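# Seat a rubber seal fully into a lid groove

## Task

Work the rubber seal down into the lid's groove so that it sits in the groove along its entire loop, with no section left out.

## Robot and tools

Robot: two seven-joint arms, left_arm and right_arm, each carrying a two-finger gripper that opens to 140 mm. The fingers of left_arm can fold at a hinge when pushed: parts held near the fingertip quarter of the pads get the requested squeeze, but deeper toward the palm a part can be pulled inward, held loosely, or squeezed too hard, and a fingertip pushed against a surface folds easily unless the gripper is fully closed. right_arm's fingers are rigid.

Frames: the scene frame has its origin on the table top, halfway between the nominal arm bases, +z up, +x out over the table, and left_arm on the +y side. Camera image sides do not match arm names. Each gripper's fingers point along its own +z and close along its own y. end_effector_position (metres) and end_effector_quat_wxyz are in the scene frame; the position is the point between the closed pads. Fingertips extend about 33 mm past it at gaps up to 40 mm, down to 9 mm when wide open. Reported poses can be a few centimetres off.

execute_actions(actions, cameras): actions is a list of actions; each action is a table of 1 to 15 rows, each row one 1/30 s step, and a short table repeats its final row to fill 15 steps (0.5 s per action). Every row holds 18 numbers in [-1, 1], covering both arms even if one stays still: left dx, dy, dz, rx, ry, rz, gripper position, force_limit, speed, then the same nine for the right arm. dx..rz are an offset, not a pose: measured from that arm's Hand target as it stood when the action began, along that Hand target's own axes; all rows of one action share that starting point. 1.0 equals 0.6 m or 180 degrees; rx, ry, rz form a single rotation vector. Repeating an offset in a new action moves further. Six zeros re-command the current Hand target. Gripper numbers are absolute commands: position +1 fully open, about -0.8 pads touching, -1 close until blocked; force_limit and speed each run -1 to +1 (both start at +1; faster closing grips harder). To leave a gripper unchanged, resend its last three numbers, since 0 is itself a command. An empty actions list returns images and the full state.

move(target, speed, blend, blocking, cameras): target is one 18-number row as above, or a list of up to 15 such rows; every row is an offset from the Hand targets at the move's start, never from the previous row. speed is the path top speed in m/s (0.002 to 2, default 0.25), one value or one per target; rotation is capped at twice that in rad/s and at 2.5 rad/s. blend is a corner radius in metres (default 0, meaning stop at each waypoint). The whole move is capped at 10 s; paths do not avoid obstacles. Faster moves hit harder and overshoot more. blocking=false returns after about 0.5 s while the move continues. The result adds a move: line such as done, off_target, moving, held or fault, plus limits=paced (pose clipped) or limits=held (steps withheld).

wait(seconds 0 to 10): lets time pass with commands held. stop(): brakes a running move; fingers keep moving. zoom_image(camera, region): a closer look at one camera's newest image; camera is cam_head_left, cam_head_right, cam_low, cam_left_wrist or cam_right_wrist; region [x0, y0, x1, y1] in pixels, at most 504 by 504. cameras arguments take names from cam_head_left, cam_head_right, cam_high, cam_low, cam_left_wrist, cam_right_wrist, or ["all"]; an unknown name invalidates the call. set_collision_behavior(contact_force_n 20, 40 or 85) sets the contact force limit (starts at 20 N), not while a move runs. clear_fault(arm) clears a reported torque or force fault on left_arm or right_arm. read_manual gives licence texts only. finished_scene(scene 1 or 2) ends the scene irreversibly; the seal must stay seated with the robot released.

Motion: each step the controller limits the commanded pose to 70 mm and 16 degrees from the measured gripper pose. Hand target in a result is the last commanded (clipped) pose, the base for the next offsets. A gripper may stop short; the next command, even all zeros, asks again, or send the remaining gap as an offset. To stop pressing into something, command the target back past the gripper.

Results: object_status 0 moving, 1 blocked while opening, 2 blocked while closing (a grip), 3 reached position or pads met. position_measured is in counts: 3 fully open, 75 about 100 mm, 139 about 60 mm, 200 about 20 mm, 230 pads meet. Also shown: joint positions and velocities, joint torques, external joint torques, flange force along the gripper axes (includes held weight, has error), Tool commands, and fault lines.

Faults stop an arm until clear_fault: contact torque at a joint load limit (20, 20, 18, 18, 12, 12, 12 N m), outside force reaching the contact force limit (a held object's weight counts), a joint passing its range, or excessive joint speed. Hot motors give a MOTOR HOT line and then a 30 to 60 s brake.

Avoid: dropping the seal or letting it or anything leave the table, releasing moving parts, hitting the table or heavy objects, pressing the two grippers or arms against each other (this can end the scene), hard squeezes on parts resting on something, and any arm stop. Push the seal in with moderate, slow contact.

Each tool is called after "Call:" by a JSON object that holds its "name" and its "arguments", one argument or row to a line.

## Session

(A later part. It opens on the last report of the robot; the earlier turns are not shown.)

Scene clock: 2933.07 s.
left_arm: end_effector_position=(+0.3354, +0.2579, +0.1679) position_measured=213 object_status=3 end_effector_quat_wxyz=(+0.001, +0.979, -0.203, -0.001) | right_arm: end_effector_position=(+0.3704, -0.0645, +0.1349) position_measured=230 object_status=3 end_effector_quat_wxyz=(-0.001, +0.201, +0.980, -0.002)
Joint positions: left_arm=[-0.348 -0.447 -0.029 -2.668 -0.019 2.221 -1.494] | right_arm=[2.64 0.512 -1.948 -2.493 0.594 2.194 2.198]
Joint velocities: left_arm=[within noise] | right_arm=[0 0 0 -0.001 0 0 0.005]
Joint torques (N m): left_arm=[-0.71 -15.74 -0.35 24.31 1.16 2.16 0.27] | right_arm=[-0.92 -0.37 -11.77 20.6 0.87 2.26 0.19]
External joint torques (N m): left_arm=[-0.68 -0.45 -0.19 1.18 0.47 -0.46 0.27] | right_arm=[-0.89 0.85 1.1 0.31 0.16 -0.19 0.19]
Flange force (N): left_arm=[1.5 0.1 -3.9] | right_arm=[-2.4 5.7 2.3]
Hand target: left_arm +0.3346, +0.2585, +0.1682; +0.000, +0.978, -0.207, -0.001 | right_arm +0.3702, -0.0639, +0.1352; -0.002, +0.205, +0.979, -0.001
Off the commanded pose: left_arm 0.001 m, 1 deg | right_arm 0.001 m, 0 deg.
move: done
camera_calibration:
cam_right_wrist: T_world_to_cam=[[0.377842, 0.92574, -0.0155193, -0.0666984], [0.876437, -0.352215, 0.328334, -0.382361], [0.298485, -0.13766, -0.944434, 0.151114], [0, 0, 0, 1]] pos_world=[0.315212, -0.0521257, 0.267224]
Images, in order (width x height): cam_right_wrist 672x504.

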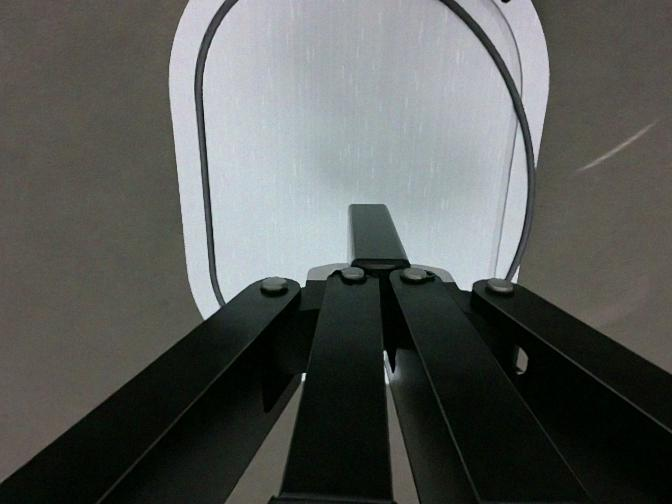

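Call:
{"name": "move", "arguments": {
  "target": [
    [0,0,0,0,0,0,-0.66,-1,-1, 0.1502,0.0915,0.03,0,0,-0.2789,-1,-1,-1],
    [0,0,0,0,0,0,-0.66,-1,-1, 0.1502,0.0915,0.1053,0,0,-0.2789,-0.55,-1,-1]
  ],
  "speed": [0.3,0.1],
  "blend": [0.01,0]
}}

Call:
{"name": "wait", "arguments": {
  "seconds": 0.3,
  "cameras": ["cam_right_wrist"]
}}

Scene clock: 2967.60 s.
left_arm: end_effector_position=(+0.3354, +0.2579, +0.1679) position_measured=213 object_status=3 end_effector_quat_wxyz=(+0.001, +0.979, -0.203, -0.001) | right_arm: end_effector_position=(+0.3082, +0.0217, +0.0715) position_measured=199 object_status=0 end_effector_quat_wxyz=(-0.003, -0.233, +0.973, -0.001)
Joint positions: left_arm=[-0.348 -0.447 -0.029 -2.668 -0.019 2.221 -1.494] | right_arm=[2.606 0.157 -1.645 -2.513 0.262 2.478 1.81]
Joint torques (N m): left_arm=[-0.68 -15.75 -0.33 24.29 1.16 2.17 0.28] | right_arm=[-0.96 -0.9 -3.32 20.27 0.4 2.59 0.22]
External joint torques (N m): left_arm=[-0.63 -0.36 -0.15 1.06 0.47 -0.47 0.28] | right_arm=[-0.93 0.84 1.09 0.2 -0.12 0.15 0.22]
Flange force (N): left_arm=[1.5 -0.1 -3.6] | right_arm=[0.0 0.0 0.0]
Hand target: left_arm +0.3346, +0.2585, +0.1682; +0.000, +0.978, -0.207, -0.001 | right_arm +0.3094, +0.0224, +0.0721; -0.002, -0.230, +0.973, +0.000
Off the commanded pose: left_arm 0.001 m, 1 deg | right_arm 0.002 m, 0 deg.
move: done

Scene clock: 2967.90 s.
left_arm: end_effector_position=(+0.3354, +0.2579, +0.1679) position_measured=213 object_status=3 end_effector_quat_wxyz=(+0.001, +0.979, -0.203, -0.001) | right_arm: end_effector_position=(+0.3082, +0.0217, +0.0715) position_measured=199 object_status=3 end_effector_quat_wxyz=(-0.003, -0.233, +0.973, -0.001)
Joint positions: left_arm=[-0.348 -0.447 -0.029 -2.668 -0.019 2.221 -1.494] | right_arm=[2.606 0.157 -1.645 -2.513 0.262 2.478 1.81]
Joint torques (N m): left_arm=[-0.69 -15.74 -0.31 24.29 1.15 2.18 0.27] | right_arm=[-0.94 -0.88 -3.31 20.22 0.39 2.58 0.26]
External joint torques (N m): left_arm=[-0.67 -0.38 -0.17 1.06 0.46 -0.46 0.27] | right_arm=[-0.95 0.9 1.06 0.12 -0.13 0.13 0.26]
Flange force (N): left_arm=[1.4 0.0 -3.6] | right_arm=[0.0 0.0 0.0]
Hand target: left_arm +0.3346, +0.2585, +0.1682; +0.000, +0.978, -0.207, -0.001 | right_arm +0.3094, +0.0224, +0.0721; -0.002, -0.230, +0.973, +0.000
Tool commands: left_gripper/position=-0.66 left_gripper/force_limit=-1.0 left_gripper/speed=-1.0 right_gripper/position=-0.55 right_gripper/force_limit=-1.0 right_gripper/speed=-1.0
Off the commanded pose: left_arm 0.001 m, 1 deg | right_arm 0.002 m, 0 deg.
wait: 0.30 s; at rest by 0.17 s
camera_calibration:
cam_right_wrist: T_world_to_cam=[[-0.467226, 0.884058, -0.0119003, 0.137143], [0.834998, 0.445643, 0.322771, -0.280775], [0.290652, 0.140871, -0.946402, 0.118222], [0, 0, 0, 1]] pos_world=[0.264162, -0.012771, 0.204143]
Images, in order (width x height): cam_right_wrist 672x504.

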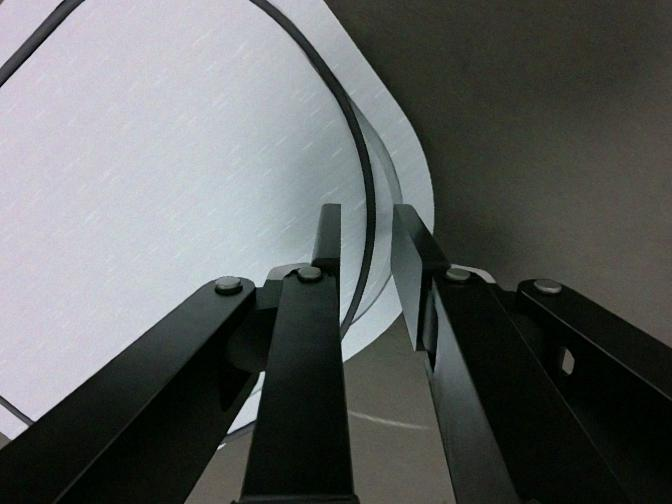

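Call:
{"name": "move", "arguments": {
  "target": [
    [0,0,0,0,0,0,-0.66,-1,-1, 0,0.0044,0.0357,0,0,0,-0.55,-1,-1],
    [0,0,0,0,0,0,-0.66,-1,-1, 0,0.0044,0.0357,0,0,0,-1,-1,-1],
    [0,0,0,0,0,0,-0.66,-1,-1, 0,0.0044,0.0300,0,0,0,-1,-1,-1],
    [0,0,0,0,0,0,-0.66,-1,-1, 0.0033,0.0230,0.0300,0,0,0.0217,-1,-1,-1],
    [0,0,0,0,0,0,-0.66,-1,-1, 0.0033,0.0230,0.0352,0,0,0.0217,-1,-1,-1]
  ],
  "speed": [0.05,0.05,0.03,0.03,0.02],
  "cameras": ["cam_right_wrist"]
}}

Call:
{"name": "zoom_image", "arguments": {
  "camera": "cam_right_wrist",
  "region": [240, 20, 440, 240]
}}

Scene clock: 3008.13 s.
left_arm: end_effector_position=(+0.3354, +0.2579, +0.1679) position_measured=213 object_status=3 end_effector_quat_wxyz=(+0.001, +0.979, -0.203, -0.001) | right_arm: end_effector_position=(+0.3000, +0.0324, +0.0504) position_measured=225 object_status=2 end_effector_quat_wxyz=(-0.004, -0.198, +0.980, -0.002)
Joint positions: left_arm=[-0.348 -0.447 -0.029 -2.668 -0.019 2.221 -1.494] | right_arm=[2.328 0.207 -1.325 -2.504 0.351 2.517 1.847]
Joint torques (N m): left_arm=[-0.68 -15.73 -0.34 24.31 1.15 2.16 0.28] | right_arm=[-1.17 -10.95 -4.33 19.56 0.74 2.81 0.02]
External joint torques (N m): left_arm=[-0.78 -0.36 -0.32 1.07 0.46 -0.48 0.28] | right_arm=[-1.06 0.38 1.36 0.39 0.25 0.36 0.02]
Flange force (N): left_arm=[1.5 0.3 -3.7] | right_arm=[0.0 0.0 0.0]
Hand target: left_arm +0.3346, +0.2585, +0.1682; +0.000, +0.978, -0.207, -0.001 | right_arm +0.3013, +0.0338, +0.0510; -0.002, -0.197, +0.980, +0.000
Off the commanded pose: left_arm 0.001 m, 1 deg | right_arm 0.002 m, 0 deg.
move: done
camera_calibration:
cam_right_wrist: T_world_to_cam=[[-0.403464, 0.914882, -0.0143816, 0.103649], [0.86438, 0.386254, 0.321955, -0.278721], [0.300106, 0.117466, -0.946646, 0.0969964], [0, 0, 0, 1]] pos_world=[0.25363, 0.00143606, 0.183047]
Images, in order (width x height): cam_right_wrist 672x504.

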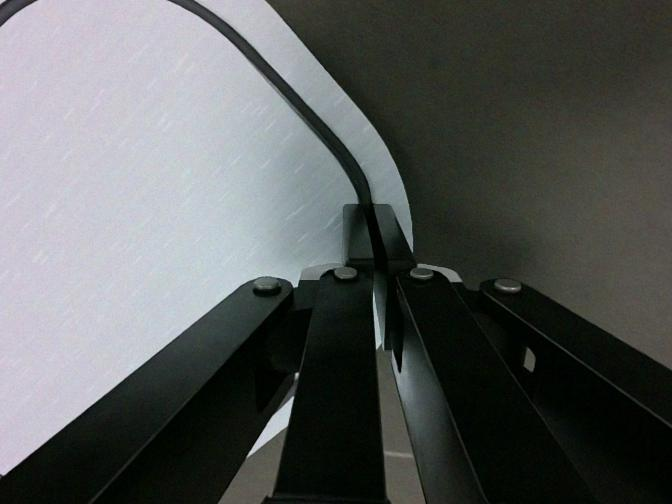

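Scaled by 2.291 from the camera's 672x504 image, which has a finer 960x720 frame.

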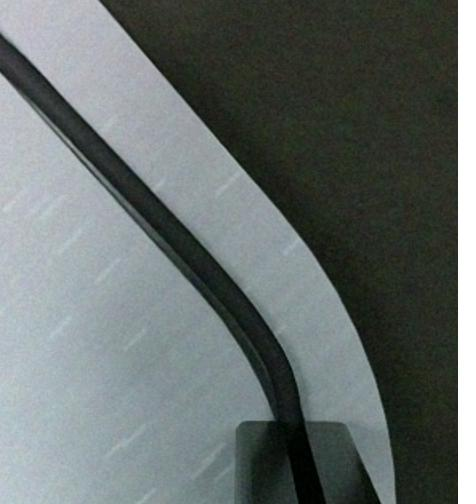

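Call:
{"name": "move", "arguments": {
  "target": [
    [0,0,0,0,0,0,-0.66,-1,-1, 0,0,-0.003,0,0,0,-1,-1,-1],
    [0,0,0,0,0,0,-0.66,-1,-1, -0.0025,-0.0028,-0.003,0,0,0,-1,-1,-1],
    [0,0,0,0,0,0,-0.66,-1,-1, -0.0025,-0.0028,0.0042,0,0,0,-1,-1,-1],
    [0,0,0,0,0,0,-0.66,-1,-1, -0.0025,-0.0028,0.0010,0,0,0,-0.66,-1,-1],
    [0,0,0,0,0,0,-0.66,-1,-1, -0.0025,-0.0028,-0.0350,0,0,0,-0.66,-1,-1],
    [0,0,0,0,0,0,-0.66,-1,-1, -0.0025,-0.0028,-0.0350,0,0,0,-1,-1,-1]
  ],
  "speed": [0.02,0.02,0.02,0.02,0.04,0.05],
  "cameras": ["cam_right_wrist"]
}}

Call:
{"name": "zoom_image", "arguments": {
  "camera": "cam_right_wrist",
  "region": [200, 0, 440, 270]
}}

Scene clock: 3024.60 s.
left_arm: end_effector_position=(+0.3354, +0.2579, +0.1679) position_measured=213 object_status=3 end_effector_quat_wxyz=(+0.001, +0.979, -0.203, -0.001) | right_arm: end_effector_position=(+0.3046, +0.0339, +0.0727) position_measured=230 object_status=0 end_effector_quat_wxyz=(+0.000, -0.200, +0.980, +0.000)
Joint positions: left_arm=[-0.348 -0.447 -0.029 -2.668 -0.019 2.221 -1.494] | right_arm=[2.548 0.171 -1.564 -2.494 0.28 2.475 1.888]
Joint torques (N m): left_arm=[-0.64 -15.77 -0.34 24.31 1.16 2.18 0.25] | right_arm=[-0.24 -3.71 -4.46 19.37 0.52 2.34 0.25]
External joint torques (N m): left_arm=[-0.72 -0.45 -0.29 1.16 0.47 -0.44 0.25] | right_arm=[-0.25 0.56 0.32 -0.71 0 -0.12 0.25]
Flange force (N): left_arm=[1.5 0.3 -3.8] | right_arm=[0.0 0.0 0.0]
Hand target: left_arm +0.3346, +0.2585, +0.1682; +0.000, +0.978, -0.207, -0.001 | right_arm +0.3035, +0.0329, +0.0720; -0.002, -0.197, +0.980, +0.000
Off the commanded pose: left_arm 0.001 m, 1 deg | right_arm 0.002 m, 0 deg.
move: done
camera_calibration:
cam_right_wrist: T_world_to_cam=[[-0.406615, 0.913531, -0.0111998, 0.105198], [0.861291, 0.387394, 0.328792, -0.290109], [0.3047, 0.124046, -0.944336, 0.11485], [0, 0, 0, 1]] pos_world=[0.257649, 0.0020385, 0.205021]
Images, in order (width x height): cam_right_wrist 672x504.

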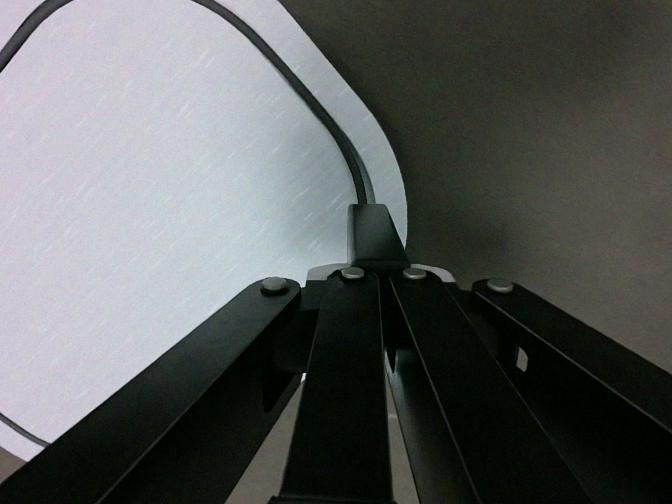

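Scaled by 1.867 from the camera's 672x504 image, which has a finer 960x720 frame.

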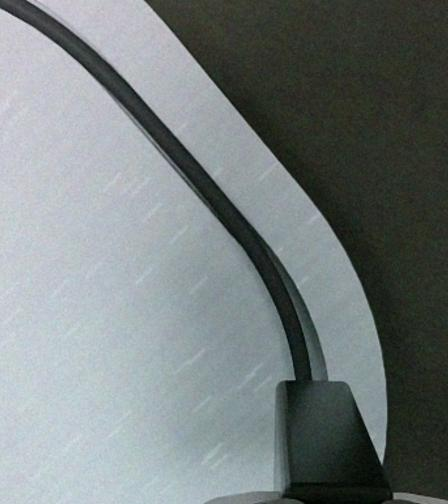

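Call:
{"name": "move", "arguments": {
  "target": [
    [0,0,0,0,0,0,-0.66,-1,-1, 0,-0.0013,0,0,0,0,-0.55,-1,-1],
    [0,0,0,0,0,0,-0.66,-1,-1, 0,-0.0013,0.0343,0,0,0,-0.55,-1,-1],
    [0,0,0,0,0,0,-0.66,-1,-1, 0,-0.0013,0.0343,0,0,0,-1,-1,-1],
    [0,0,0,0,0,0,-0.66,-1,-1, 0,-0.0013,0.0292,0,0,0,-1,-1,-1],
    [0,0,0,0,0,0,-0.66,-1,-1, 0,0.0037,0.0292,0,0,0,-1,-1,-1],
    [0,0,0,0,0,0,-0.66,-1,-1, 0,0.0037,0.0333,0,0,0,-1,-1,-1]
  ],
  "speed": [0.05,0.05,0.05,0.03,0.02,0.02],
  "cameras": ["cam_right_wrist"]
}}

Call:
{"name": "zoom_image", "arguments": {
  "camera": "cam_right_wrist",
  "region": [290, 70, 420, 240]
}}

Scene clock: 3054.67 s.
left_arm: end_effector_position=(+0.3354, +0.2579, +0.1679) position_measured=213 object_status=3 end_effector_quat_wxyz=(+0.001, +0.979, -0.203, -0.001) | right_arm: end_effector_position=(+0.3013, +0.0335, +0.0514) position_measured=225 object_status=2 end_effector_quat_wxyz=(-0.003, -0.197, +0.980, -0.002)
Joint positions: left_arm=[-0.348 -0.447 -0.029 -2.668 -0.019 2.221 -1.494] | right_arm=[2.315 0.203 -1.315 -2.498 0.342 2.514 1.855]
Joint torques (N m): left_arm=[-0.72 -15.69 -0.36 24.28 1.15 2.17 0.27] | right_arm=[-0.04 -11.46 -4.08 19.62 0.65 2.75 -0.1]
External joint torques (N m): left_arm=[-0.71 -0.39 -0.24 1.13 0.47 -0.46 0.27] | right_arm=[-0.16 0.09 1.29 0.4 0.16 0.32 -0.1]
Flange force (N): left_arm=[1.6 0.2 -3.7] | right_arm=[0.0 0.0 0.0]
Hand target: left_arm +0.3346, +0.2585, +0.1682; +0.000, +0.978, -0.207, -0.001 | right_arm +0.3025, +0.0349, +0.0520; -0.002, -0.197, +0.980, +0.000
Off the commanded pose: left_arm 0.001 m, 1 deg | right_arm 0.002 m, 0 deg.
move: done
camera_calibration:
cam_right_wrist: T_world_to_cam=[[-0.400885, 0.916011, -0.0146684, 0.102433], [0.865336, 0.383867, 0.322241, -0.280833], [0.300807, 0.116489, -0.946544, 0.0972463], [0, 0, 0, 1]] pos_world=[0.254826, 0.00264438, 0.184046]
Images, in order (width x height): cam_right_wrist 672x504.

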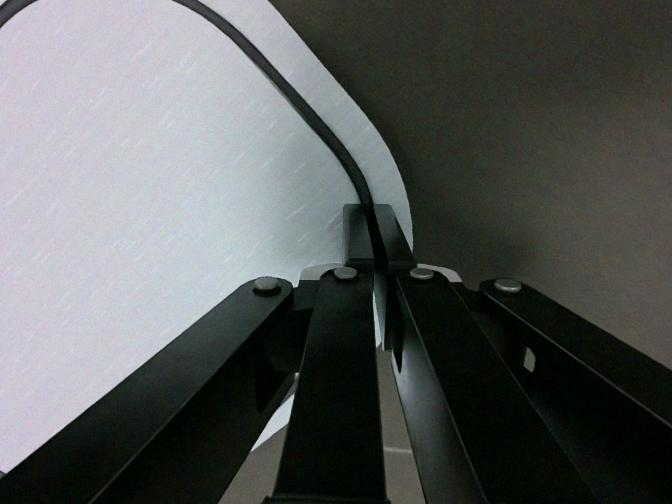

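Scaled by 2.965 from the camera's 672x504 image, which has a finer 960x720 frame.

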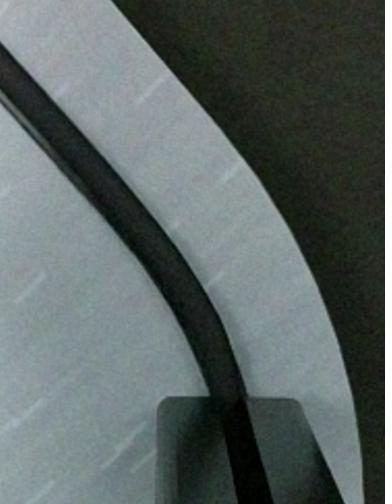

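Call:
{"name": "move", "arguments": {
  "target": [
    [0,0,0,0,0,0,-0.66,-1,-1, 0,0,0.0067,0,0,0,-1,-1,-1],
    [0,0,0,0,0,0,-0.66,-1,-1, 0,0,0.0040,0,0,0,-0.66,-1,-1],
    [0,0,0,0,0,0,-0.66,-1,-1, 0,0,-0.0333,0,0,0,-0.66,-1,-1],
    [0,0,0,0,0,0,-0.66,-1,-1, 0,0,-0.0333,0,0,0,-1,-1,-1]
  ],
  "speed": [0.02,0.02,0.04,0.05],
  "cameras": ["cam_right_wrist"]
}}

Call:
{"name": "zoom_image", "arguments": {
  "camera": "cam_right_wrist",
  "region": [240, 20, 440, 240]
}}

Scene clock: 3066.43 s.
left_arm: end_effector_position=(+0.3354, +0.2579, +0.1679) position_measured=213 object_status=3 end_effector_quat_wxyz=(+0.001, +0.979, -0.203, -0.001) | right_arm: end_effector_position=(+0.3037, +0.0359, +0.0727) position_measured=230 object_status=0 end_effector_quat_wxyz=(-0.001, -0.200, +0.980, +0.000)
Joint positions: left_arm=[-0.348 -0.447 -0.029 -2.668 -0.019 2.221 -1.494] | right_arm=[2.535 0.151 -1.549 -2.491 0.249 2.479 1.914]
Joint torques (N m): left_arm=[-0.66 -15.72 -0.35 24.3 1.16 2.18 0.27] | right_arm=[-0.31 -3.81 -4.2 19.48 0.54 2.39 0.34]
External joint torques (N m): left_arm=[-0.64 -0.47 -0.21 1.18 0.47 -0.44 0.27] | right_arm=[-0.3 0.57 0.05 -0.65 0.02 -0.06 0.34]
Flange force (N): left_arm=[1.4 0.0 -3.9] | right_arm=[0.0 0.0 0.0]
Hand target: left_arm +0.3346, +0.2585, +0.1682; +0.000, +0.978, -0.207, -0.001 | right_arm +0.3026, +0.0349, +0.0720; -0.002, -0.197, +0.980, +0.000
Off the commanded pose: left_arm 0.001 m, 1 deg | right_arm 0.002 m, 0 deg.
move: done
camera_calibration:
cam_right_wrist: T_world_to_cam=[[-0.406672, 0.913506, -0.0111881, 0.103017], [0.861369, 0.387485, 0.32848, -0.290065], [0.304403, 0.123946, -0.944445, 0.114976], [0, 0, 0, 1]] pos_world=[0.256748, 0.00403804, 0.205022]
Images, in order (width x height): cam_right_wrist 672x504.

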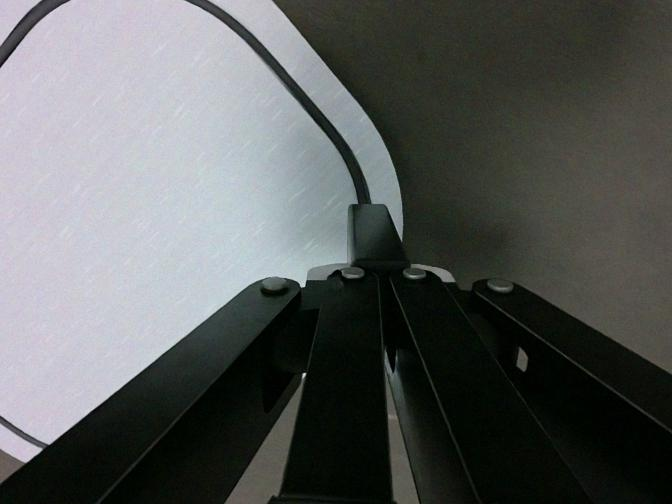

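Scaled by 2.291 from the camera's 672x504 image, which has a finer 960x720 frame.

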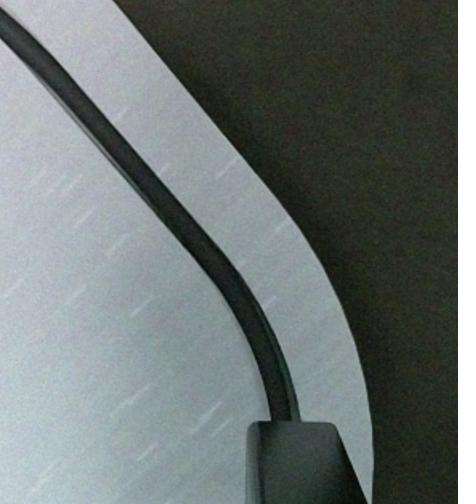

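Call:
{"name": "move", "arguments": {
  "target": [
    [0,0,0,0,0,0,-0.66,-1,-1, 0,0,0.0233,0,0,-0.022,-1,-1,-1],
    [0,0,0,0,0,0,-0.66,-1,-1, 0,0,0.0392,0,0,-0.022,-1,-1,-1],
    [0,0,0,0,0,0,-0.66,-1,-1, 0,0,0.0167,0,0,-0.022,-1,-1,-1],
    [0,0,0,0,0,0,-0.66,-1,-1, 0.0208,-0.0038,0.0233,0,0,-0.0889,-1,-1,-1],
    [0,0,0,0,0,0,-0.66,-1,-1, 0.0208,-0.0038,0.0392,0,0,-0.0889,-1,-1,-1],
    [0,0,0,0,0,0,-0.66,-1,-1, 0.0208,-0.0038,0.0167,0,0,-0.0889,-1,-1,-1],
    [0,0,0,0,0,0,-0.66,-1,-1, 0.0405,-0.0117,0.0233,0,0,-0.1556,-1,-1,-1],
    [0,0,0,0,0,0,-0.66,-1,-1, 0.0405,-0.0117,0.0392,0,0,-0.1556,-1,-1,-1],
    [0,0,0,0,0,0,-0.66,-1,-1, 0.0405,-0.0117,0,0,0,-0.1556,-1,-1,-1]
  ],
  "speed": [0.06,0.03,0.08,0.12,0.03,0.08,0.12,0.03,0.08],
  "cameras": ["cam_right_wrist"]
}}

Call:
{"name": "zoom_image", "arguments": {
  "camera": "cam_right_wrist",
  "region": [240, 0, 440, 220]
}}

Scene clock: 3100.93 s.
left_arm: end_effector_position=(+0.3354, +0.2579, +0.1679) position_measured=213 object_status=3 end_effector_quat_wxyz=(+0.001, +0.979, -0.203, -0.001) | right_arm: end_effector_position=(+0.2833, +0.0208, +0.0730) position_measured=230 object_status=3 end_effector_quat_wxyz=(-0.001, -0.430, +0.903, +0.002)
Joint positions: left_arm=[-0.348 -0.447 -0.029 -2.668 -0.019 2.221 -1.494] | right_arm=[2.207 -0.188 -1.252 -2.569 -0.29 2.489 1.831]
Joint velocities: left_arm=[within noise] | right_arm=[0.001 0 0.001 -0.001 0.001 0 0.006]
Joint torques (N m): left_arm=[-0.69 -15.74 -0.32 24.3 1.16 2.15 0.27] | right_arm=[-0.95 -5.65 5.75 18.69 0.37 2.36 0.23]
External joint torques (N m): left_arm=[-0.73 -0.42 -0.26 1.17 0.47 -0.47 0.27] | right_arm=[-0.87 0.42 1.16 -0.79 -0.15 -0.1 0.23]
Flange force (N): left_arm=[1.6 0.2 -3.9] | right_arm=[0.0 0.0 0.0]
Hand target: left_arm +0.3346, +0.2585, +0.1682; +0.000, +0.978, -0.207, -0.001 | right_arm +0.2829, +0.0191, +0.0721; -0.002, -0.428, +0.904, +0.000
Off the commanded pose: left_arm 0.001 m, 1 deg | right_arm 0.002 m, 0 deg.
move: done
camera_calibration:
cam_right_wrist: T_world_to_cam=[[-0.787388, 0.616412, -0.0075819, 0.222307], [0.5801, 0.745054, 0.32921, -0.194571], [0.208578, 0.254817, -0.944226, 0.147611], [0, 0, 0, 1]] pos_world=[0.257124, -0.0296804, 0.205118]
Images, in order (width x height): cam_right_wrist 672x504.

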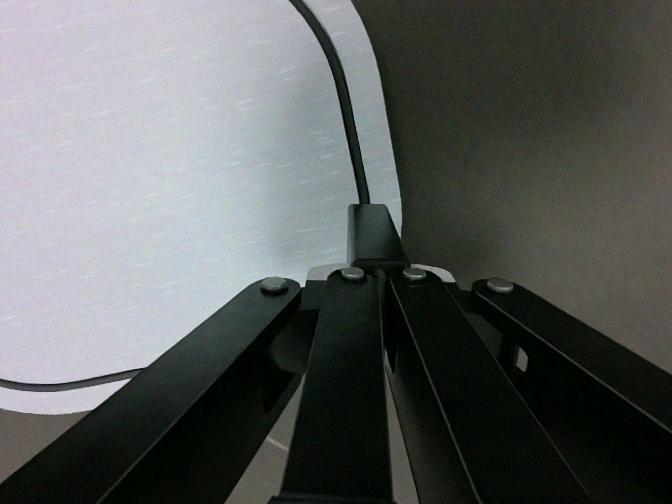

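Scaled by 2.291 from the camera's 672x504 image, which has a finer 960x720 frame.

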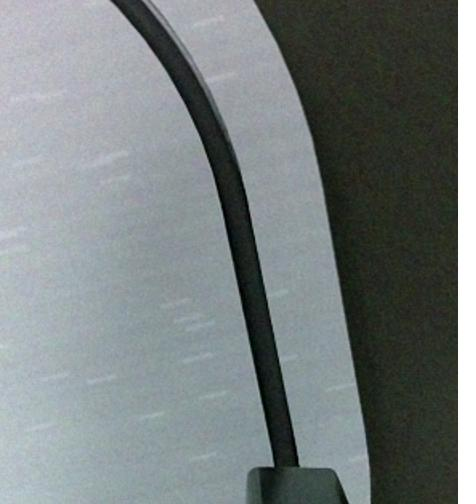

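Call:
{"name": "move", "arguments": {
  "target": [
    [0,0,0,0,0,0,-0.66,-1,-1, 0.0233,-0.0010,0.0233,0,0,-0.0611,-1,-1,-1],
    [0,0,0,0,0,0,-0.66,-1,-1, 0.0233,-0.0010,0.0393,0,0,-0.0611,-1,-1,-1],
    [0,0,0,0,0,0,-0.66,-1,-1, 0.0233,-0.0010,0.0167,0,0,-0.0611,-1,-1,-1],
    [0,0,0,0,0,0,-0.66,-1,-1, 0.0467,-0.0058,0.0233,0,0,-0.0678,-1,-1,-1],
    [0,0,0,0,0,0,-0.66,-1,-1, 0.0467,-0.0058,0.0393,0,0,-0.0678,-1,-1,-1],
    [0,0,0,0,0,0,-0.66,-1,-1, 0.0467,-0.0058,0.0167,0,0,-0.0678,-1,-1,-1],
    [0,0,0,0,0,0,-0.66,-1,-1, 0.0700,-0.0108,0.0233,0,0,-0.0678,-1,-1,-1],
    [0,0,0,0,0,0,-0.66,-1,-1, 0.0700,-0.0108,0.0393,0,0,-0.0678,-1,-1,-1],
    [0,0,0,0,0,0,-0.66,-1,-1, 0.0700,-0.0108,-0.05,0,0,-0.0678,-1,-1,-1]
  ],
  "speed": [0.1,0.03,0.08,0.1,0.03,0.08,0.1,0.03,0.1],
  "cameras": ["cam_right_wrist", "cam_high"]
}}

Call:
{"name": "zoom_image", "arguments": {
  "camera": "cam_high",
  "region": [205, 190, 335, 310]
}}

Call:
{"name": "zoom_image", "arguments": {
  "camera": "cam_right_wrist",
  "region": [0, 0, 400, 420]
}}

Scene clock: 3126.50 s.
left_arm: end_effector_position=(+0.3354, +0.2579, +0.1679) position_measured=213 object_status=3 end_effector_quat_wxyz=(+0.001, +0.979, -0.203, -0.001) | right_arm: end_effector_position=(+0.2622, -0.0162, +0.1027) position_measured=230 object_status=3 end_effector_quat_wxyz=(+0.000, -0.525, +0.851, +0.001)
Joint positions: left_arm=[-0.348 -0.447 -0.029 -2.668 -0.019 2.221 -1.494] | right_arm=[1.936 -0.446 -1.008 -2.664 -0.531 2.341 1.787]
Joint velocities: left_arm=[within noise] | right_arm=[-0.001 0.001 0.002 -0.002 0 -0.004 0.001]
Joint torques (N m): left_arm=[-0.65 -15.72 -0.36 24.31 1.16 2.17 0.27] | right_arm=[-1.02 -5.67 10.15 18.96 0.53 2.32 0.27]
External joint torques (N m): left_arm=[-0.63 -0.29 -0.22 1.08 0.47 -0.48 0.27] | right_arm=[-1.03 0.19 1.49 -0.42 -0.08 -0.15 0.27]
Flange force (N): left_arm=[1.8 0.0 -3.6] | right_arm=[8.5 2.2 -5.1]
Hand target: left_arm +0.3346, +0.2585, +0.1682; +0.000, +0.978, -0.207, -0.001 | right_arm +0.2614, -0.0175, +0.1022; -0.002, -0.522, +0.853, +0.000
Off the commanded pose: left_arm 0.001 m, 1 deg | right_arm 0.002 m, 0 deg.
move: done
camera_calibration:
cam_right_wrist: T_world_to_cam=[[-0.900503, 0.434719, -0.0106216, 0.255797], [0.407213, 0.851591, 0.330106, -0.117626], [0.152549, 0.292936, -0.943884, 0.20476], [0, 0, 0, 1]] pos_world=[0.247009, -0.0710123, 0.234816]
Images, in order (width x height): cam_high 672x504, cam_right_wrist 672x504.

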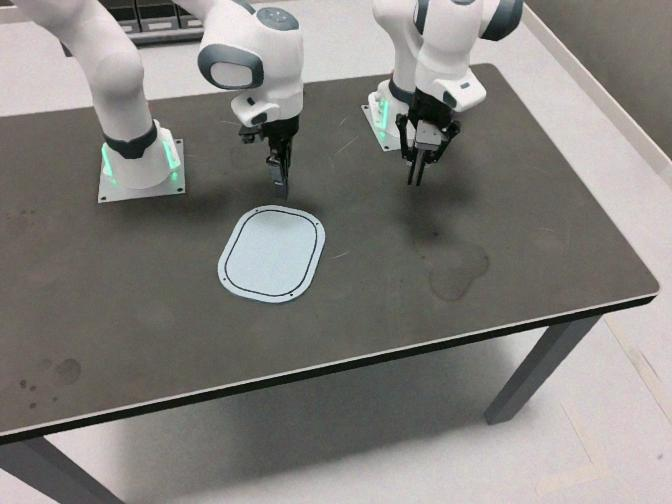

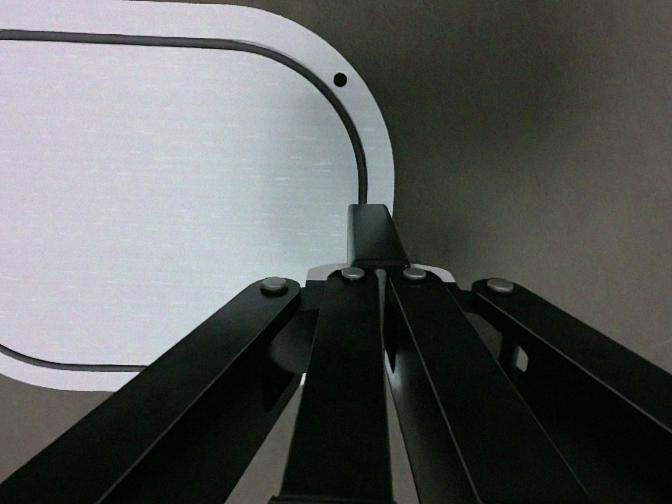

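Scaled by 3.877 from the camera's 672x504 image, which has a finer 960x720 frame.

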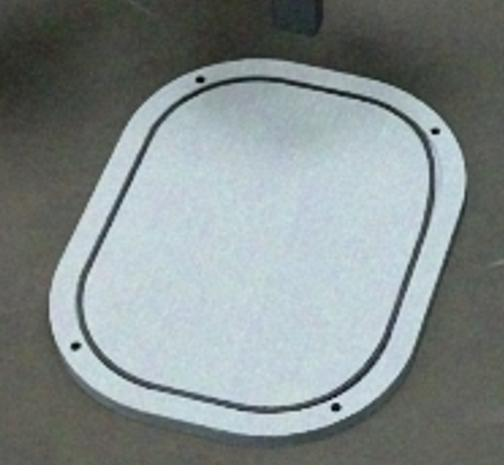

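Scaled by 1.200 from the camera's 672x504 image, which has a finer 960x720 frame.

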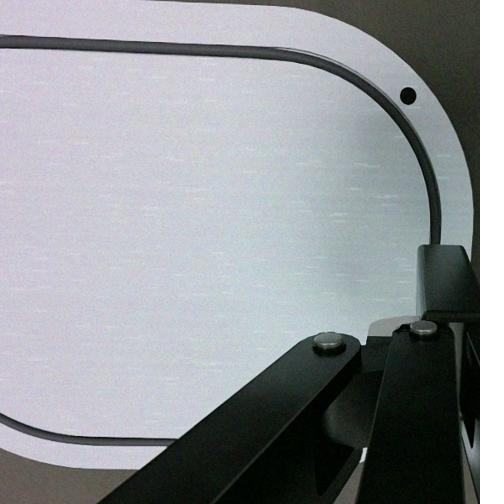

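Call:
{"name": "move", "arguments": {
  "target": [
    [0,0,0,0,0,0,-0.66,-1,-1, -0.07,0.03,-0.03,0,0,-0.36,-1,-1,-1],
    [0,0,0,0,0,0,-0.66,-1,-1, -0.1437,-0.0387,-0.01,0,0,-0.7167,-1,-1,-1],
    [0,0,0,0,0,0,-0.66,-1,-1, -0.1437,-0.0387,0.0503,0,0,-0.7167,-1,-1,-1]
  ],
  "speed": [0.35,0.35,0.1],
  "blend": [0.02,0.01,0],
  "cameras": ["cam_right_wrist"]
}}

Call:
{"name": "zoom_image", "arguments": {
  "camera": "cam_right_wrist",
  "region": [300, 0, 520, 220]
}}

Scene clock: 3170.37 s.
left_arm: end_effector_position=(+0.3354, +0.2579, +0.1679) position_measured=213 object_status=3 end_effector_quat_wxyz=(+0.001, +0.979, -0.203, -0.001) | right_arm: end_effector_position=(+0.3214, +0.0477, +0.0720) position_measured=230 object_status=3 end_effector_quat_wxyz=(+0.002, +0.995, +0.100, -0.002)
Joint positions: left_arm=[-0.348 -0.447 -0.029 -2.668 -0.019 2.221 -1.494] | right_arm=[2.613 -1.13 -1.548 -2.319 -1.219 1.846 -0.068]
Joint velocities: left_arm=[within noise] | right_arm=[0.001 -0.001 -0.001 0 0.001 0 -0.006]
Joint torques (N m): left_arm=[-0.72 -15.71 -0.3 24.32 1.15 2.19 0.28] | right_arm=[-0.23 19.76 27.05 8.79 0.34 2.68 -0.16]
External joint torques (N m): left_arm=[-0.72 -0.33 -0.19 1.07 0.46 -0.46 0.28] | right_arm=[-0.25 0.05 0.64 -0.61 -0.39 0.09 -0.16]
Flange force (N): left_arm=[1.6 0.1 -3.5] | right_arm=[-2.1 2.9 -0.7]
Hand target: left_arm +0.3346, +0.2585, +0.1682; +0.000, +0.978, -0.207, -0.001 | right_arm +0.3212, +0.0487, +0.0717; +0.001, +0.995, +0.104, -0.002
Off the commanded pose: left_arm 0.001 m, 1 deg | right_arm 0.001 m, 0 deg.
move: done
camera_calibration:
cam_right_wrist: T_world_to_cam=[[0.214596, -0.976658, -0.00937428, -0.0101882], [-0.919814, -0.205316, 0.334347, 0.290678], [-0.328468, -0.0631271, -0.942403, 0.31959], [0, 0, 0, 1]] pos_world=[0.374531, 0.0699051, 0.2039]
Images, in order (width x height): cam_right_wrist 672x504.

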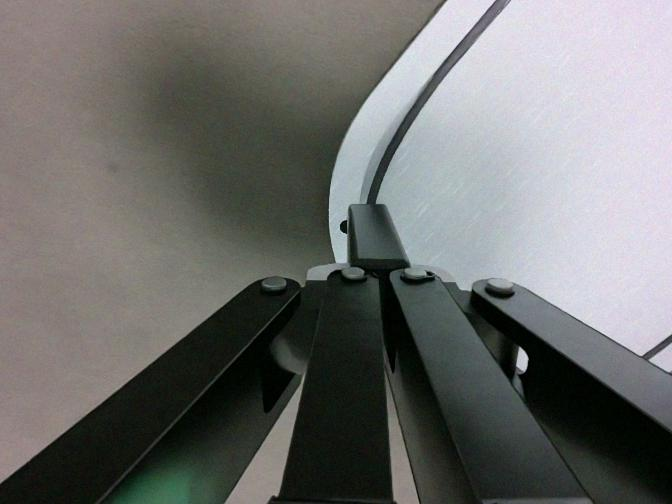

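Scaled by 2.291 from the camera's 672x504 image, which has a finer 960x720 frame.

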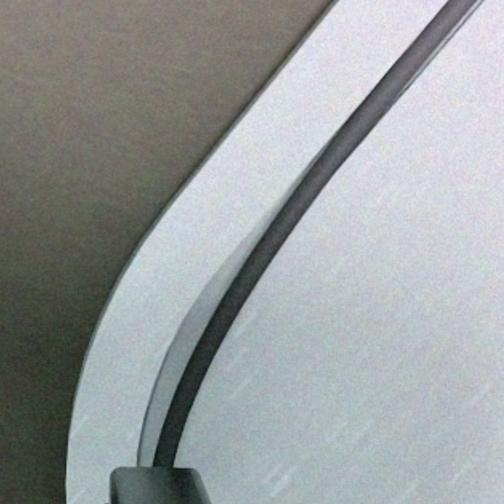

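Call:
{"name": "move", "arguments": {
  "target": [
    [0,0,0,0,0,0,-0.66,-1,-1, 0.0318,0.0085,0,0,0,0.0917,-0.55,-1,-1],
    [0,0,0,0,0,0,-0.66,-1,-1, 0.0318,0.0085,0.0338,0,0,0.0917,-0.55,-1,-1],
    [0,0,0,0,0,0,-0.66,-1,-1, 0.0318,0.0085,0.0338,0,0,0.0917,-1,-1,-1],
    [0,0,0,0,0,0,-0.66,-1,-1, 0.0318,0.0085,0.0287,0,0,0.0917,-1,-1,-1],
    [0,0,0,0,0,0,-0.66,-1,-1, 0.0335,0.0023,0.0287,0,0,0.0917,-1,-1,-1],
    [0,0,0,0,0,0,-0.66,-1,-1, 0.0335,0.0023,0.0332,0,0,0.0917,-1,-1,-1]
  ],
  "speed": [0.1,0.05,0.05,0.03,0.02,0.02],
  "cameras": ["cam_right_wrist"]
}}

Call:
{"name": "zoom_image", "arguments": {
  "camera": "cam_right_wrist",
  "region": [310, 40, 470, 240]
}}

Scene clock: 3200.77 s.
left_arm: end_effector_position=(+0.3354, +0.2579, +0.1679) position_measured=213 object_status=3 end_effector_quat_wxyz=(+0.001, +0.979, -0.203, -0.001) | right_arm: end_effector_position=(+0.3407, +0.0505, +0.0520) position_measured=226 object_status=2 end_effector_quat_wxyz=(+0.002, +0.999, -0.038, -0.002)
Joint positions: left_arm=[-0.348 -0.447 -0.029 -2.668 -0.019 2.221 -1.494] | right_arm=[2.642 -1.099 -1.625 -2.28 -1.227 1.907 0.17]
Joint torques (N m): left_arm=[-0.67 -15.76 -0.33 24.3 1.15 2.16 0.3] | right_arm=[0.36 21.69 26.54 9.14 0.6 2.83 0.21]
External joint torques (N m): left_arm=[-0.68 -0.41 -0.22 1.09 0.47 -0.47 0.3] | right_arm=[0.27 0.68 0.07 -0.2 -0.12 0.24 0.21]
Flange force (N): left_arm=[1.4 0.0 -3.7] | right_arm=[-1.2 -0.2 0.4]
Hand target: left_arm +0.3346, +0.2585, +0.1682; +0.000, +0.978, -0.207, -0.001 | right_arm +0.3411, +0.0514, +0.0517; +0.001, +0.999, -0.040, -0.002
Off the commanded pose: left_arm 0.001 m, 1 deg | right_arm 0.001 m, 0 deg.
move: done
camera_calibration:
cam_right_wrist: T_world_to_cam=[[-0.0591875, -0.998213, -0.00821841, 0.0825023], [-0.941225, 0.053062, 0.333585, 0.309932], [-0.332553, 0.0274794, -0.942684, 0.304039], [0, 0, 0, 1]] pos_world=[0.397708, 0.0575545, 0.183902]
Images, in order (width x height): cam_right_wrist 672x504.

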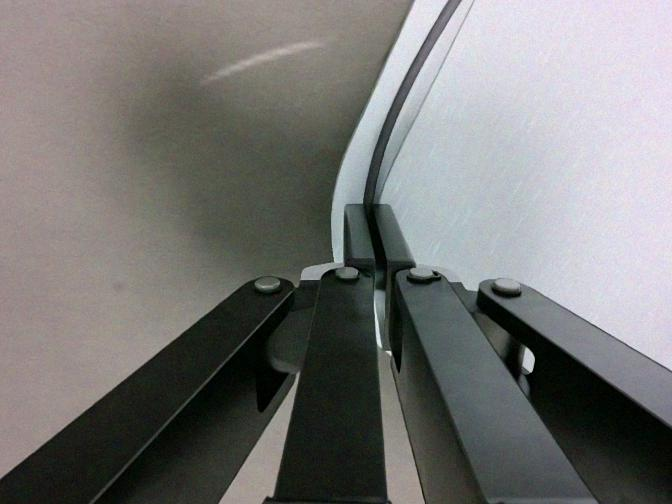

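Scaled by 2.520 from the camera's 672x504 image, which has a finer 960x720 frame.

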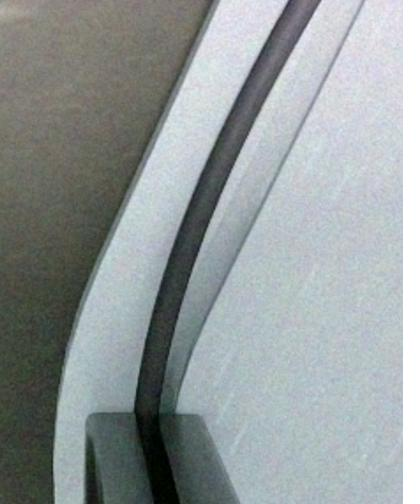

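Call:
{"name": "move", "arguments": {
  "target": [
    [0,0,0,0,0,0,-0.66,-1,-1, -0.0010,0.0010,-0.002,0,0,0.02,-1,-1,-1],
    [0,0,0,0,0,0,-0.66,-1,-1, -0.0010,0.0010,0.0065,0,0,0.02,-1,-1,-1],
    [0,0,0,0,0,0,-0.66,-1,-1, -0.0010,0.0010,0.0035,0,0,0.02,-0.66,-1,-1],
    [0,0,0,0,0,0,-0.66,-1,-1, -0.0010,0.0010,-0.0338,0,0,0.02,-0.66,-1,-1],
    [0,0,0,0,0,0,-0.66,-1,-1, -0.0010,0.0010,-0.0338,0,0,0.02,-1,-1,-1]
  ],
  "speed": [0.02,0.02,0.02,0.04,0.05],
  "cameras": ["cam_right_wrist"]
}}

Call:
{"name": "zoom_image", "arguments": {
  "camera": "cam_right_wrist",
  "region": [310, 0, 490, 220]
}}

Scene clock: 3234.70 s.
left_arm: end_effector_position=(+0.3354, +0.2579, +0.1679) position_measured=213 object_status=3 end_effector_quat_wxyz=(+0.001, +0.979, -0.203, -0.001) | right_arm: end_effector_position=(+0.3401, +0.0518, +0.0717) position_measured=230 object_status=0 end_effector_quat_wxyz=(+0.000, +0.997, -0.072, -0.001)
Joint positions: left_arm=[-0.348 -0.447 -0.029 -2.668 -0.019 2.221 -1.494] | right_arm=[2.625 -1.088 -1.578 -2.278 -1.194 1.883 0.231]
Joint torques (N m): left_arm=[-0.71 -15.72 -0.36 24.27 1.16 2.18 0.27] | right_arm=[-0.96 21.09 27.44 10.01 0.76 2.41 -0.2]
External joint torques (N m): left_arm=[-0.71 -0.31 -0.26 1.03 0.47 -0.46 0.27] | right_arm=[-0.98 0.76 1.13 -0.09 0.04 -0.16 -0.2]
Flange force (N): left_arm=[1.6 0.2 -3.5] | right_arm=[-0.4 5.0 -4.3]
Hand target: left_arm +0.3346, +0.2585, +0.1682; +0.000, +0.978, -0.207, -0.001 | right_arm +0.3405, +0.0509, +0.0720; +0.001, +0.997, -0.071, -0.002
Off the commanded pose: left_arm 0.001 m, 1 deg | right_arm 0.001 m, 0 deg.
move: done
camera_calibration:
cam_right_wrist: T_world_to_cam=[[-0.127, -0.991833, -0.0117209, 0.106887], [-0.936464, 0.115998, 0.331028, 0.298], [-0.326965, 0.0530167, -0.943548, 0.319227], [0, 0, 0, 1]] pos_world=[0.397017, 0.0545224, 0.203813]
Images, in order (width x height): cam_right_wrist 672x504.

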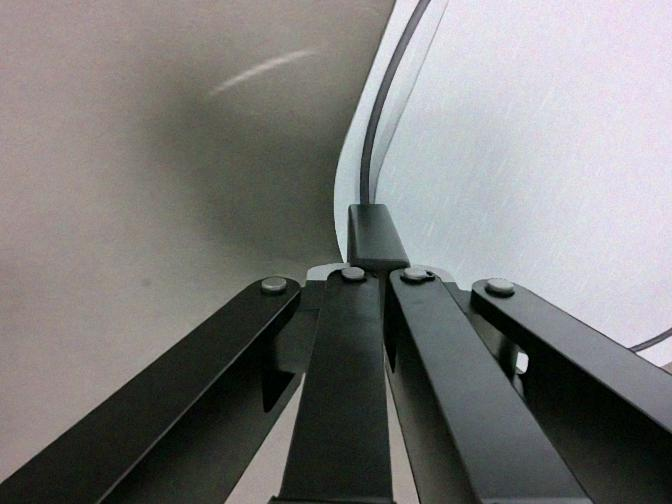

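Scaled by 2.291 from the camera's 672x504 image, which has a finer 960x720 frame.

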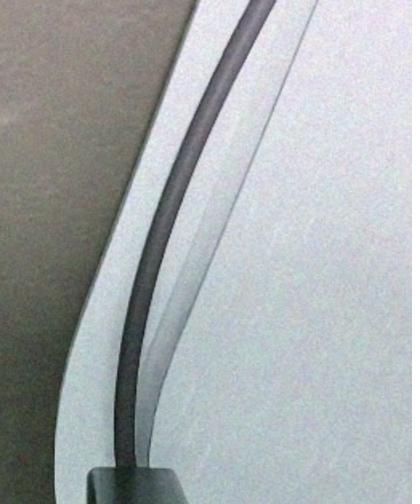

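Call:
{"name": "move", "arguments": {
  "target": [
    [0,0,0,0,0,0,-0.66,-1,-1, 0.0788,0.0058,0,0,0,0.0972,-0.55,-1,-1],
    [0,0,0,0,0,0,-0.66,-1,-1, 0.0788,0.0058,0.0343,0,0,0.0972,-0.55,-1,-1],
    [0,0,0,0,0,0,-0.66,-1,-1, 0.0788,0.0058,0.0343,0,0,0.0972,-1,-1,-1],
    [0,0,0,0,0,0,-0.66,-1,-1, 0.0788,0.0058,0.0292,0,0,0.0972,-1,-1,-1],
    [0,0,0,0,0,0,-0.66,-1,-1, 0.0753,0.0175,0.0292,0,0,0.0972,-1,-1,-1],
    [0,0,0,0,0,0,-0.66,-1,-1, 0.0753,0.0175,0.0337,0,0,0.0972,-1,-1,-1]
  ],
  "speed": [0.1,0.05,0.05,0.03,0.02,0.02],
  "cameras": ["cam_right_wrist"]
}}

Call:
{"name": "zoom_image", "arguments": {
  "camera": "cam_right_wrist",
  "region": [300, 0, 460, 240]
}}

Scene clock: 3291.77 s.
left_arm: end_effector_position=(+0.3354, +0.2579, +0.1679) position_measured=213 object_status=3 end_effector_quat_wxyz=(+0.001, +0.979, -0.203, -0.001) | right_arm: end_effector_position=(+0.3841, +0.0333, +0.0522) position_measured=225 object_status=2 end_effector_quat_wxyz=(+0.002, +0.975, -0.222, -0.002)
Joint positions: left_arm=[-0.348 -0.447 -0.029 -2.668 -0.019 2.221 -1.494] | right_arm=[2.604 -1.064 -1.658 -2.228 -1.195 1.932 0.431]
Joint velocities: left_arm=[within noise] | right_arm=[0 0 -0.002 0 0.001 0.003 0.002]
Joint torques (N m): left_arm=[-0.67 -15.74 -0.36 24.29 1.15 2.17 0.26] | right_arm=[-0.37 22.98 26.61 9.07 0.33 2.85 0.29]
External joint torques (N m): left_arm=[-0.67 -0.38 -0.24 1.09 0.46 -0.46 0.26] | right_arm=[-0.37 0.76 0.21 -1.02 -0.38 0.31 0.29]
Flange force (N): left_arm=[1.5 0.1 -3.7] | right_arm=[-1.7 5.3 0.2]
Hand target: left_arm +0.3346, +0.2585, +0.1682; +0.000, +0.978, -0.207, -0.001 | right_arm +0.3837, +0.0341, +0.0517; +0.001, +0.975, -0.222, -0.002
Off the commanded pose: left_arm 0.001 m, 1 deg | right_arm 0.001 m, 0 deg.
move: done
camera_calibration:
cam_right_wrist: T_world_to_cam=[[-0.417115, -0.908827, -0.00698155, 0.202438], [-0.857911, 0.391189, 0.333106, 0.308356], [-0.300004, 0.144933, -0.942864, 0.302806], [0, 0, 0, 1]] pos_world=[0.439825, 0.019469, 0.184203]
Images, in order (width x height): cam_right_wrist 672x504.

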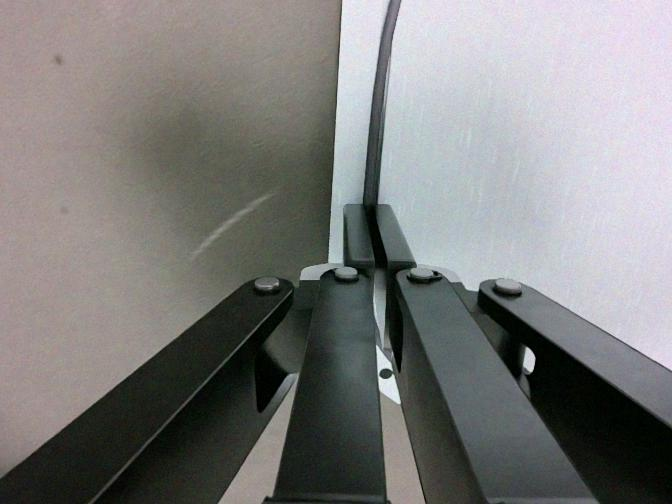

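Scaled by 2.100 from the camera's 672x504 image, which has a finer 960x720 frame.

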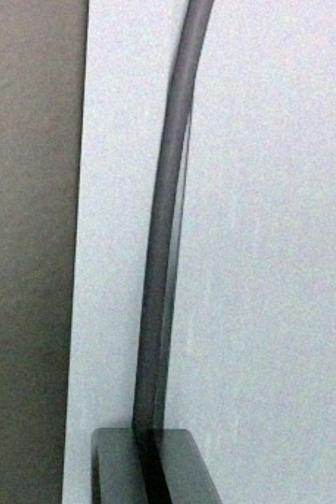

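Call:
{"name": "move", "arguments": {
  "target": [
    [0,0,0,0,0,0,-0.66,-1,-1, 0,0.0025,-0.002,0,0,0.02,-1,-1,-1],
    [0,0,0,0,0,0,-0.66,-1,-1, 0,0.0025,0.0063,0,0,0.02,-1,-1,-1],
    [0,0,0,0,0,0,-0.66,-1,-1, 0,0.0025,0.0035,0,0,0.02,-0.66,-1,-1],
    [0,0,0,0,0,0,-0.66,-1,-1, 0,0.0025,-0.0250,0,0,0.02,-0.66,-1,-1],
    [0,0,0,0,0,0,-0.66,-1,-1, 0,0.0025,-0.0250,0,0,0.02,-1,-1,-1],
    [0,0,0,0,0,0,-0.66,-1,-1, 0,0.0025,0.0065,0,0,0.02,-1,-1,-1],
    [0,0,0,0,0,0,-0.66,-1,-1, 0,0.0025,-0.0172,0,0,0.02,-1,-1,-1],
    [0,0,0,0,0,0,-0.66,-1,-1, 0.0250,0.0043,-0.0105,0,0,0.02,-1,-1,-1],
    [0,0,0,0,0,0,-0.66,-1,-1, 0.0250,0.0043,0.0065,0,0,0.02,-1,-1,-1],
    [0,0,0,0,0,0,-0.66,-1,-1, 0.0250,0.0043,-0.0338,0,0,0.02,-1,-1,-1]
  ],
  "speed": [0.02,0.02,0.02,0.05,0.05,0.04,0.08,0.1,0.03,0.08],
  "cameras": ["cam_right_wrist"]
}}

Call:
{"name": "zoom_image", "arguments": {
  "camera": "cam_right_wrist",
  "region": [310, 0, 490, 220]
}}

Scene clock: 3317.53 s.
left_arm: end_effector_position=(+0.3354, +0.2579, +0.1679) position_measured=213 object_status=3 end_effector_quat_wxyz=(+0.001, +0.979, -0.203, -0.001) | right_arm: end_effector_position=(+0.3960, +0.0264, +0.0717) position_measured=230 object_status=3 end_effector_quat_wxyz=(+0.000, +0.967, -0.254, -0.001)
Joint positions: left_arm=[-0.348 -0.447 -0.029 -2.668 -0.019 2.221 -1.494] | right_arm=[2.566 -1.054 -1.616 -2.217 -1.166 1.906 0.46]
Joint velocities: left_arm=[within noise] | right_arm=[0.001 0 0.001 0 0.002 -0.004 -0.003]
Joint torques (N m): left_arm=[-0.68 -15.73 -0.32 24.27 1.14 2.15 0.27] | right_arm=[-0.99 22.51 27.6 10.56 0.91 2.42 -0.12]
External joint torques (N m): left_arm=[-0.72 -0.39 -0.25 1.07 0.46 -0.48 0.27] | right_arm=[-0.93 0.8 1.23 -0.21 0.2 -0.13 -0.12]
Flange force (N): left_arm=[1.4 0.2 -3.7] | right_arm=[0.4 5.6 -4.6]
Hand target: left_arm +0.3346, +0.2585, +0.1682; +0.000, +0.978, -0.207, -0.001 | right_arm +0.3962, +0.0253, +0.0719; +0.001, +0.968, -0.253, -0.001
Off the commanded pose: left_arm 0.001 m, 1 deg | right_arm 0.001 m, 0 deg.
move: done
camera_calibration:
cam_right_wrist: T_world_to_cam=[[-0.476363, -0.879168, -0.0118892, 0.224248], [-0.831621, 0.446128, 0.33072, 0.303095], [-0.285454, 0.16743, -0.943654, 0.319383], [0, 0, 0, 1]] pos_world=[0.450053, 0.00845837, 0.203814]
Images, in order (width x height): cam_right_wrist 672x504.

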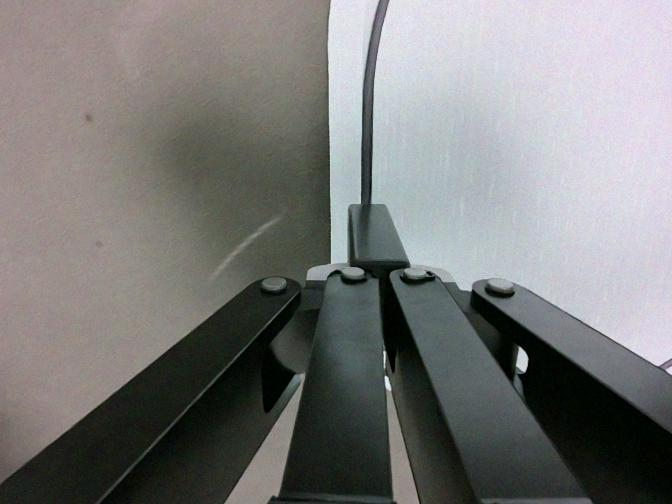

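Scaled by 2.291 from the camera's 672x504 image, which has a finer 960x720 frame.

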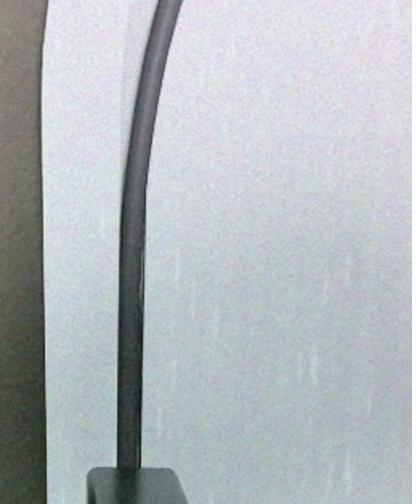

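Call:
{"name": "move", "arguments": {
  "target": [0,0,0,0,0,0,-0.66,-1,-1, 0,0.12,-0.105,0,0,0,-1,-1,-1],
  "speed": 0.25,
  "cameras": ["cam_high"]
}}

Call:
{"name": "zoom_image", "arguments": {
  "camera": "cam_high",
  "region": [205, 190, 335, 310]
}}

Scene clock: 3333.53 s.
left_arm: end_effector_position=(+0.3354, +0.2579, +0.1679) position_measured=213 object_status=3 end_effector_quat_wxyz=(+0.001, +0.979, -0.203, -0.001) | right_arm: end_effector_position=(+0.3627, -0.0364, +0.1355) position_measured=230 object_status=3 end_effector_quat_wxyz=(+0.000, +0.967, -0.255, +0.000)
Joint positions: left_arm=[-0.348 -0.447 -0.029 -2.668 -0.019 2.221 -1.494] | right_arm=[2.268 -1.052 -1.349 -2.4 -1.059 1.81 0.427]
Joint velocities: left_arm=[within noise] | right_arm=[-0.001 0 0 0 0 -0.002 -0.006]
Joint torques (N m): left_arm=[-0.69 -15.77 -0.33 24.28 1.15 2.16 0.29] | right_arm=[-0.98 14.58 24.87 11.93 0.9 2.35 -0.19]
External joint torques (N m): left_arm=[-0.74 -0.45 -0.27 1.07 0.46 -0.47 0.29] | right_arm=[-1.02 0.02 1.14 -0.86 0.17 -0.21 -0.19]
Flange force (N): left_arm=[1.2 0.2 -3.8] | right_arm=[-0.2 8.2 -3.4]
Hand target: left_arm +0.3346, +0.2585, +0.1682; +0.000, +0.978, -0.207, -0.001 | right_arm +0.3612, -0.0374, +0.1352; +0.001, +0.968, -0.253, -0.001
Off the commanded pose: left_arm 0.001 m, 1 deg | right_arm 0.002 m, 0 deg.
move: done
Images, in order (width x height): cam_high 672x504.

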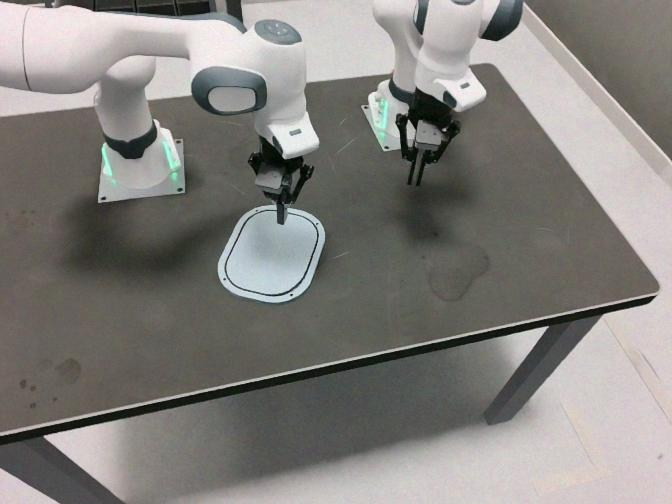

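Scaled by 3.877 from the camera's 672x504 image, which has a finer 960x720 frame.

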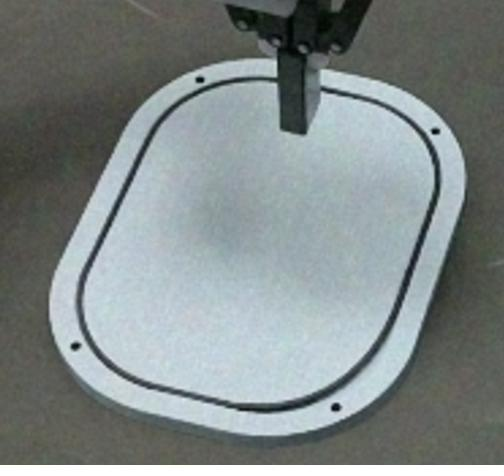

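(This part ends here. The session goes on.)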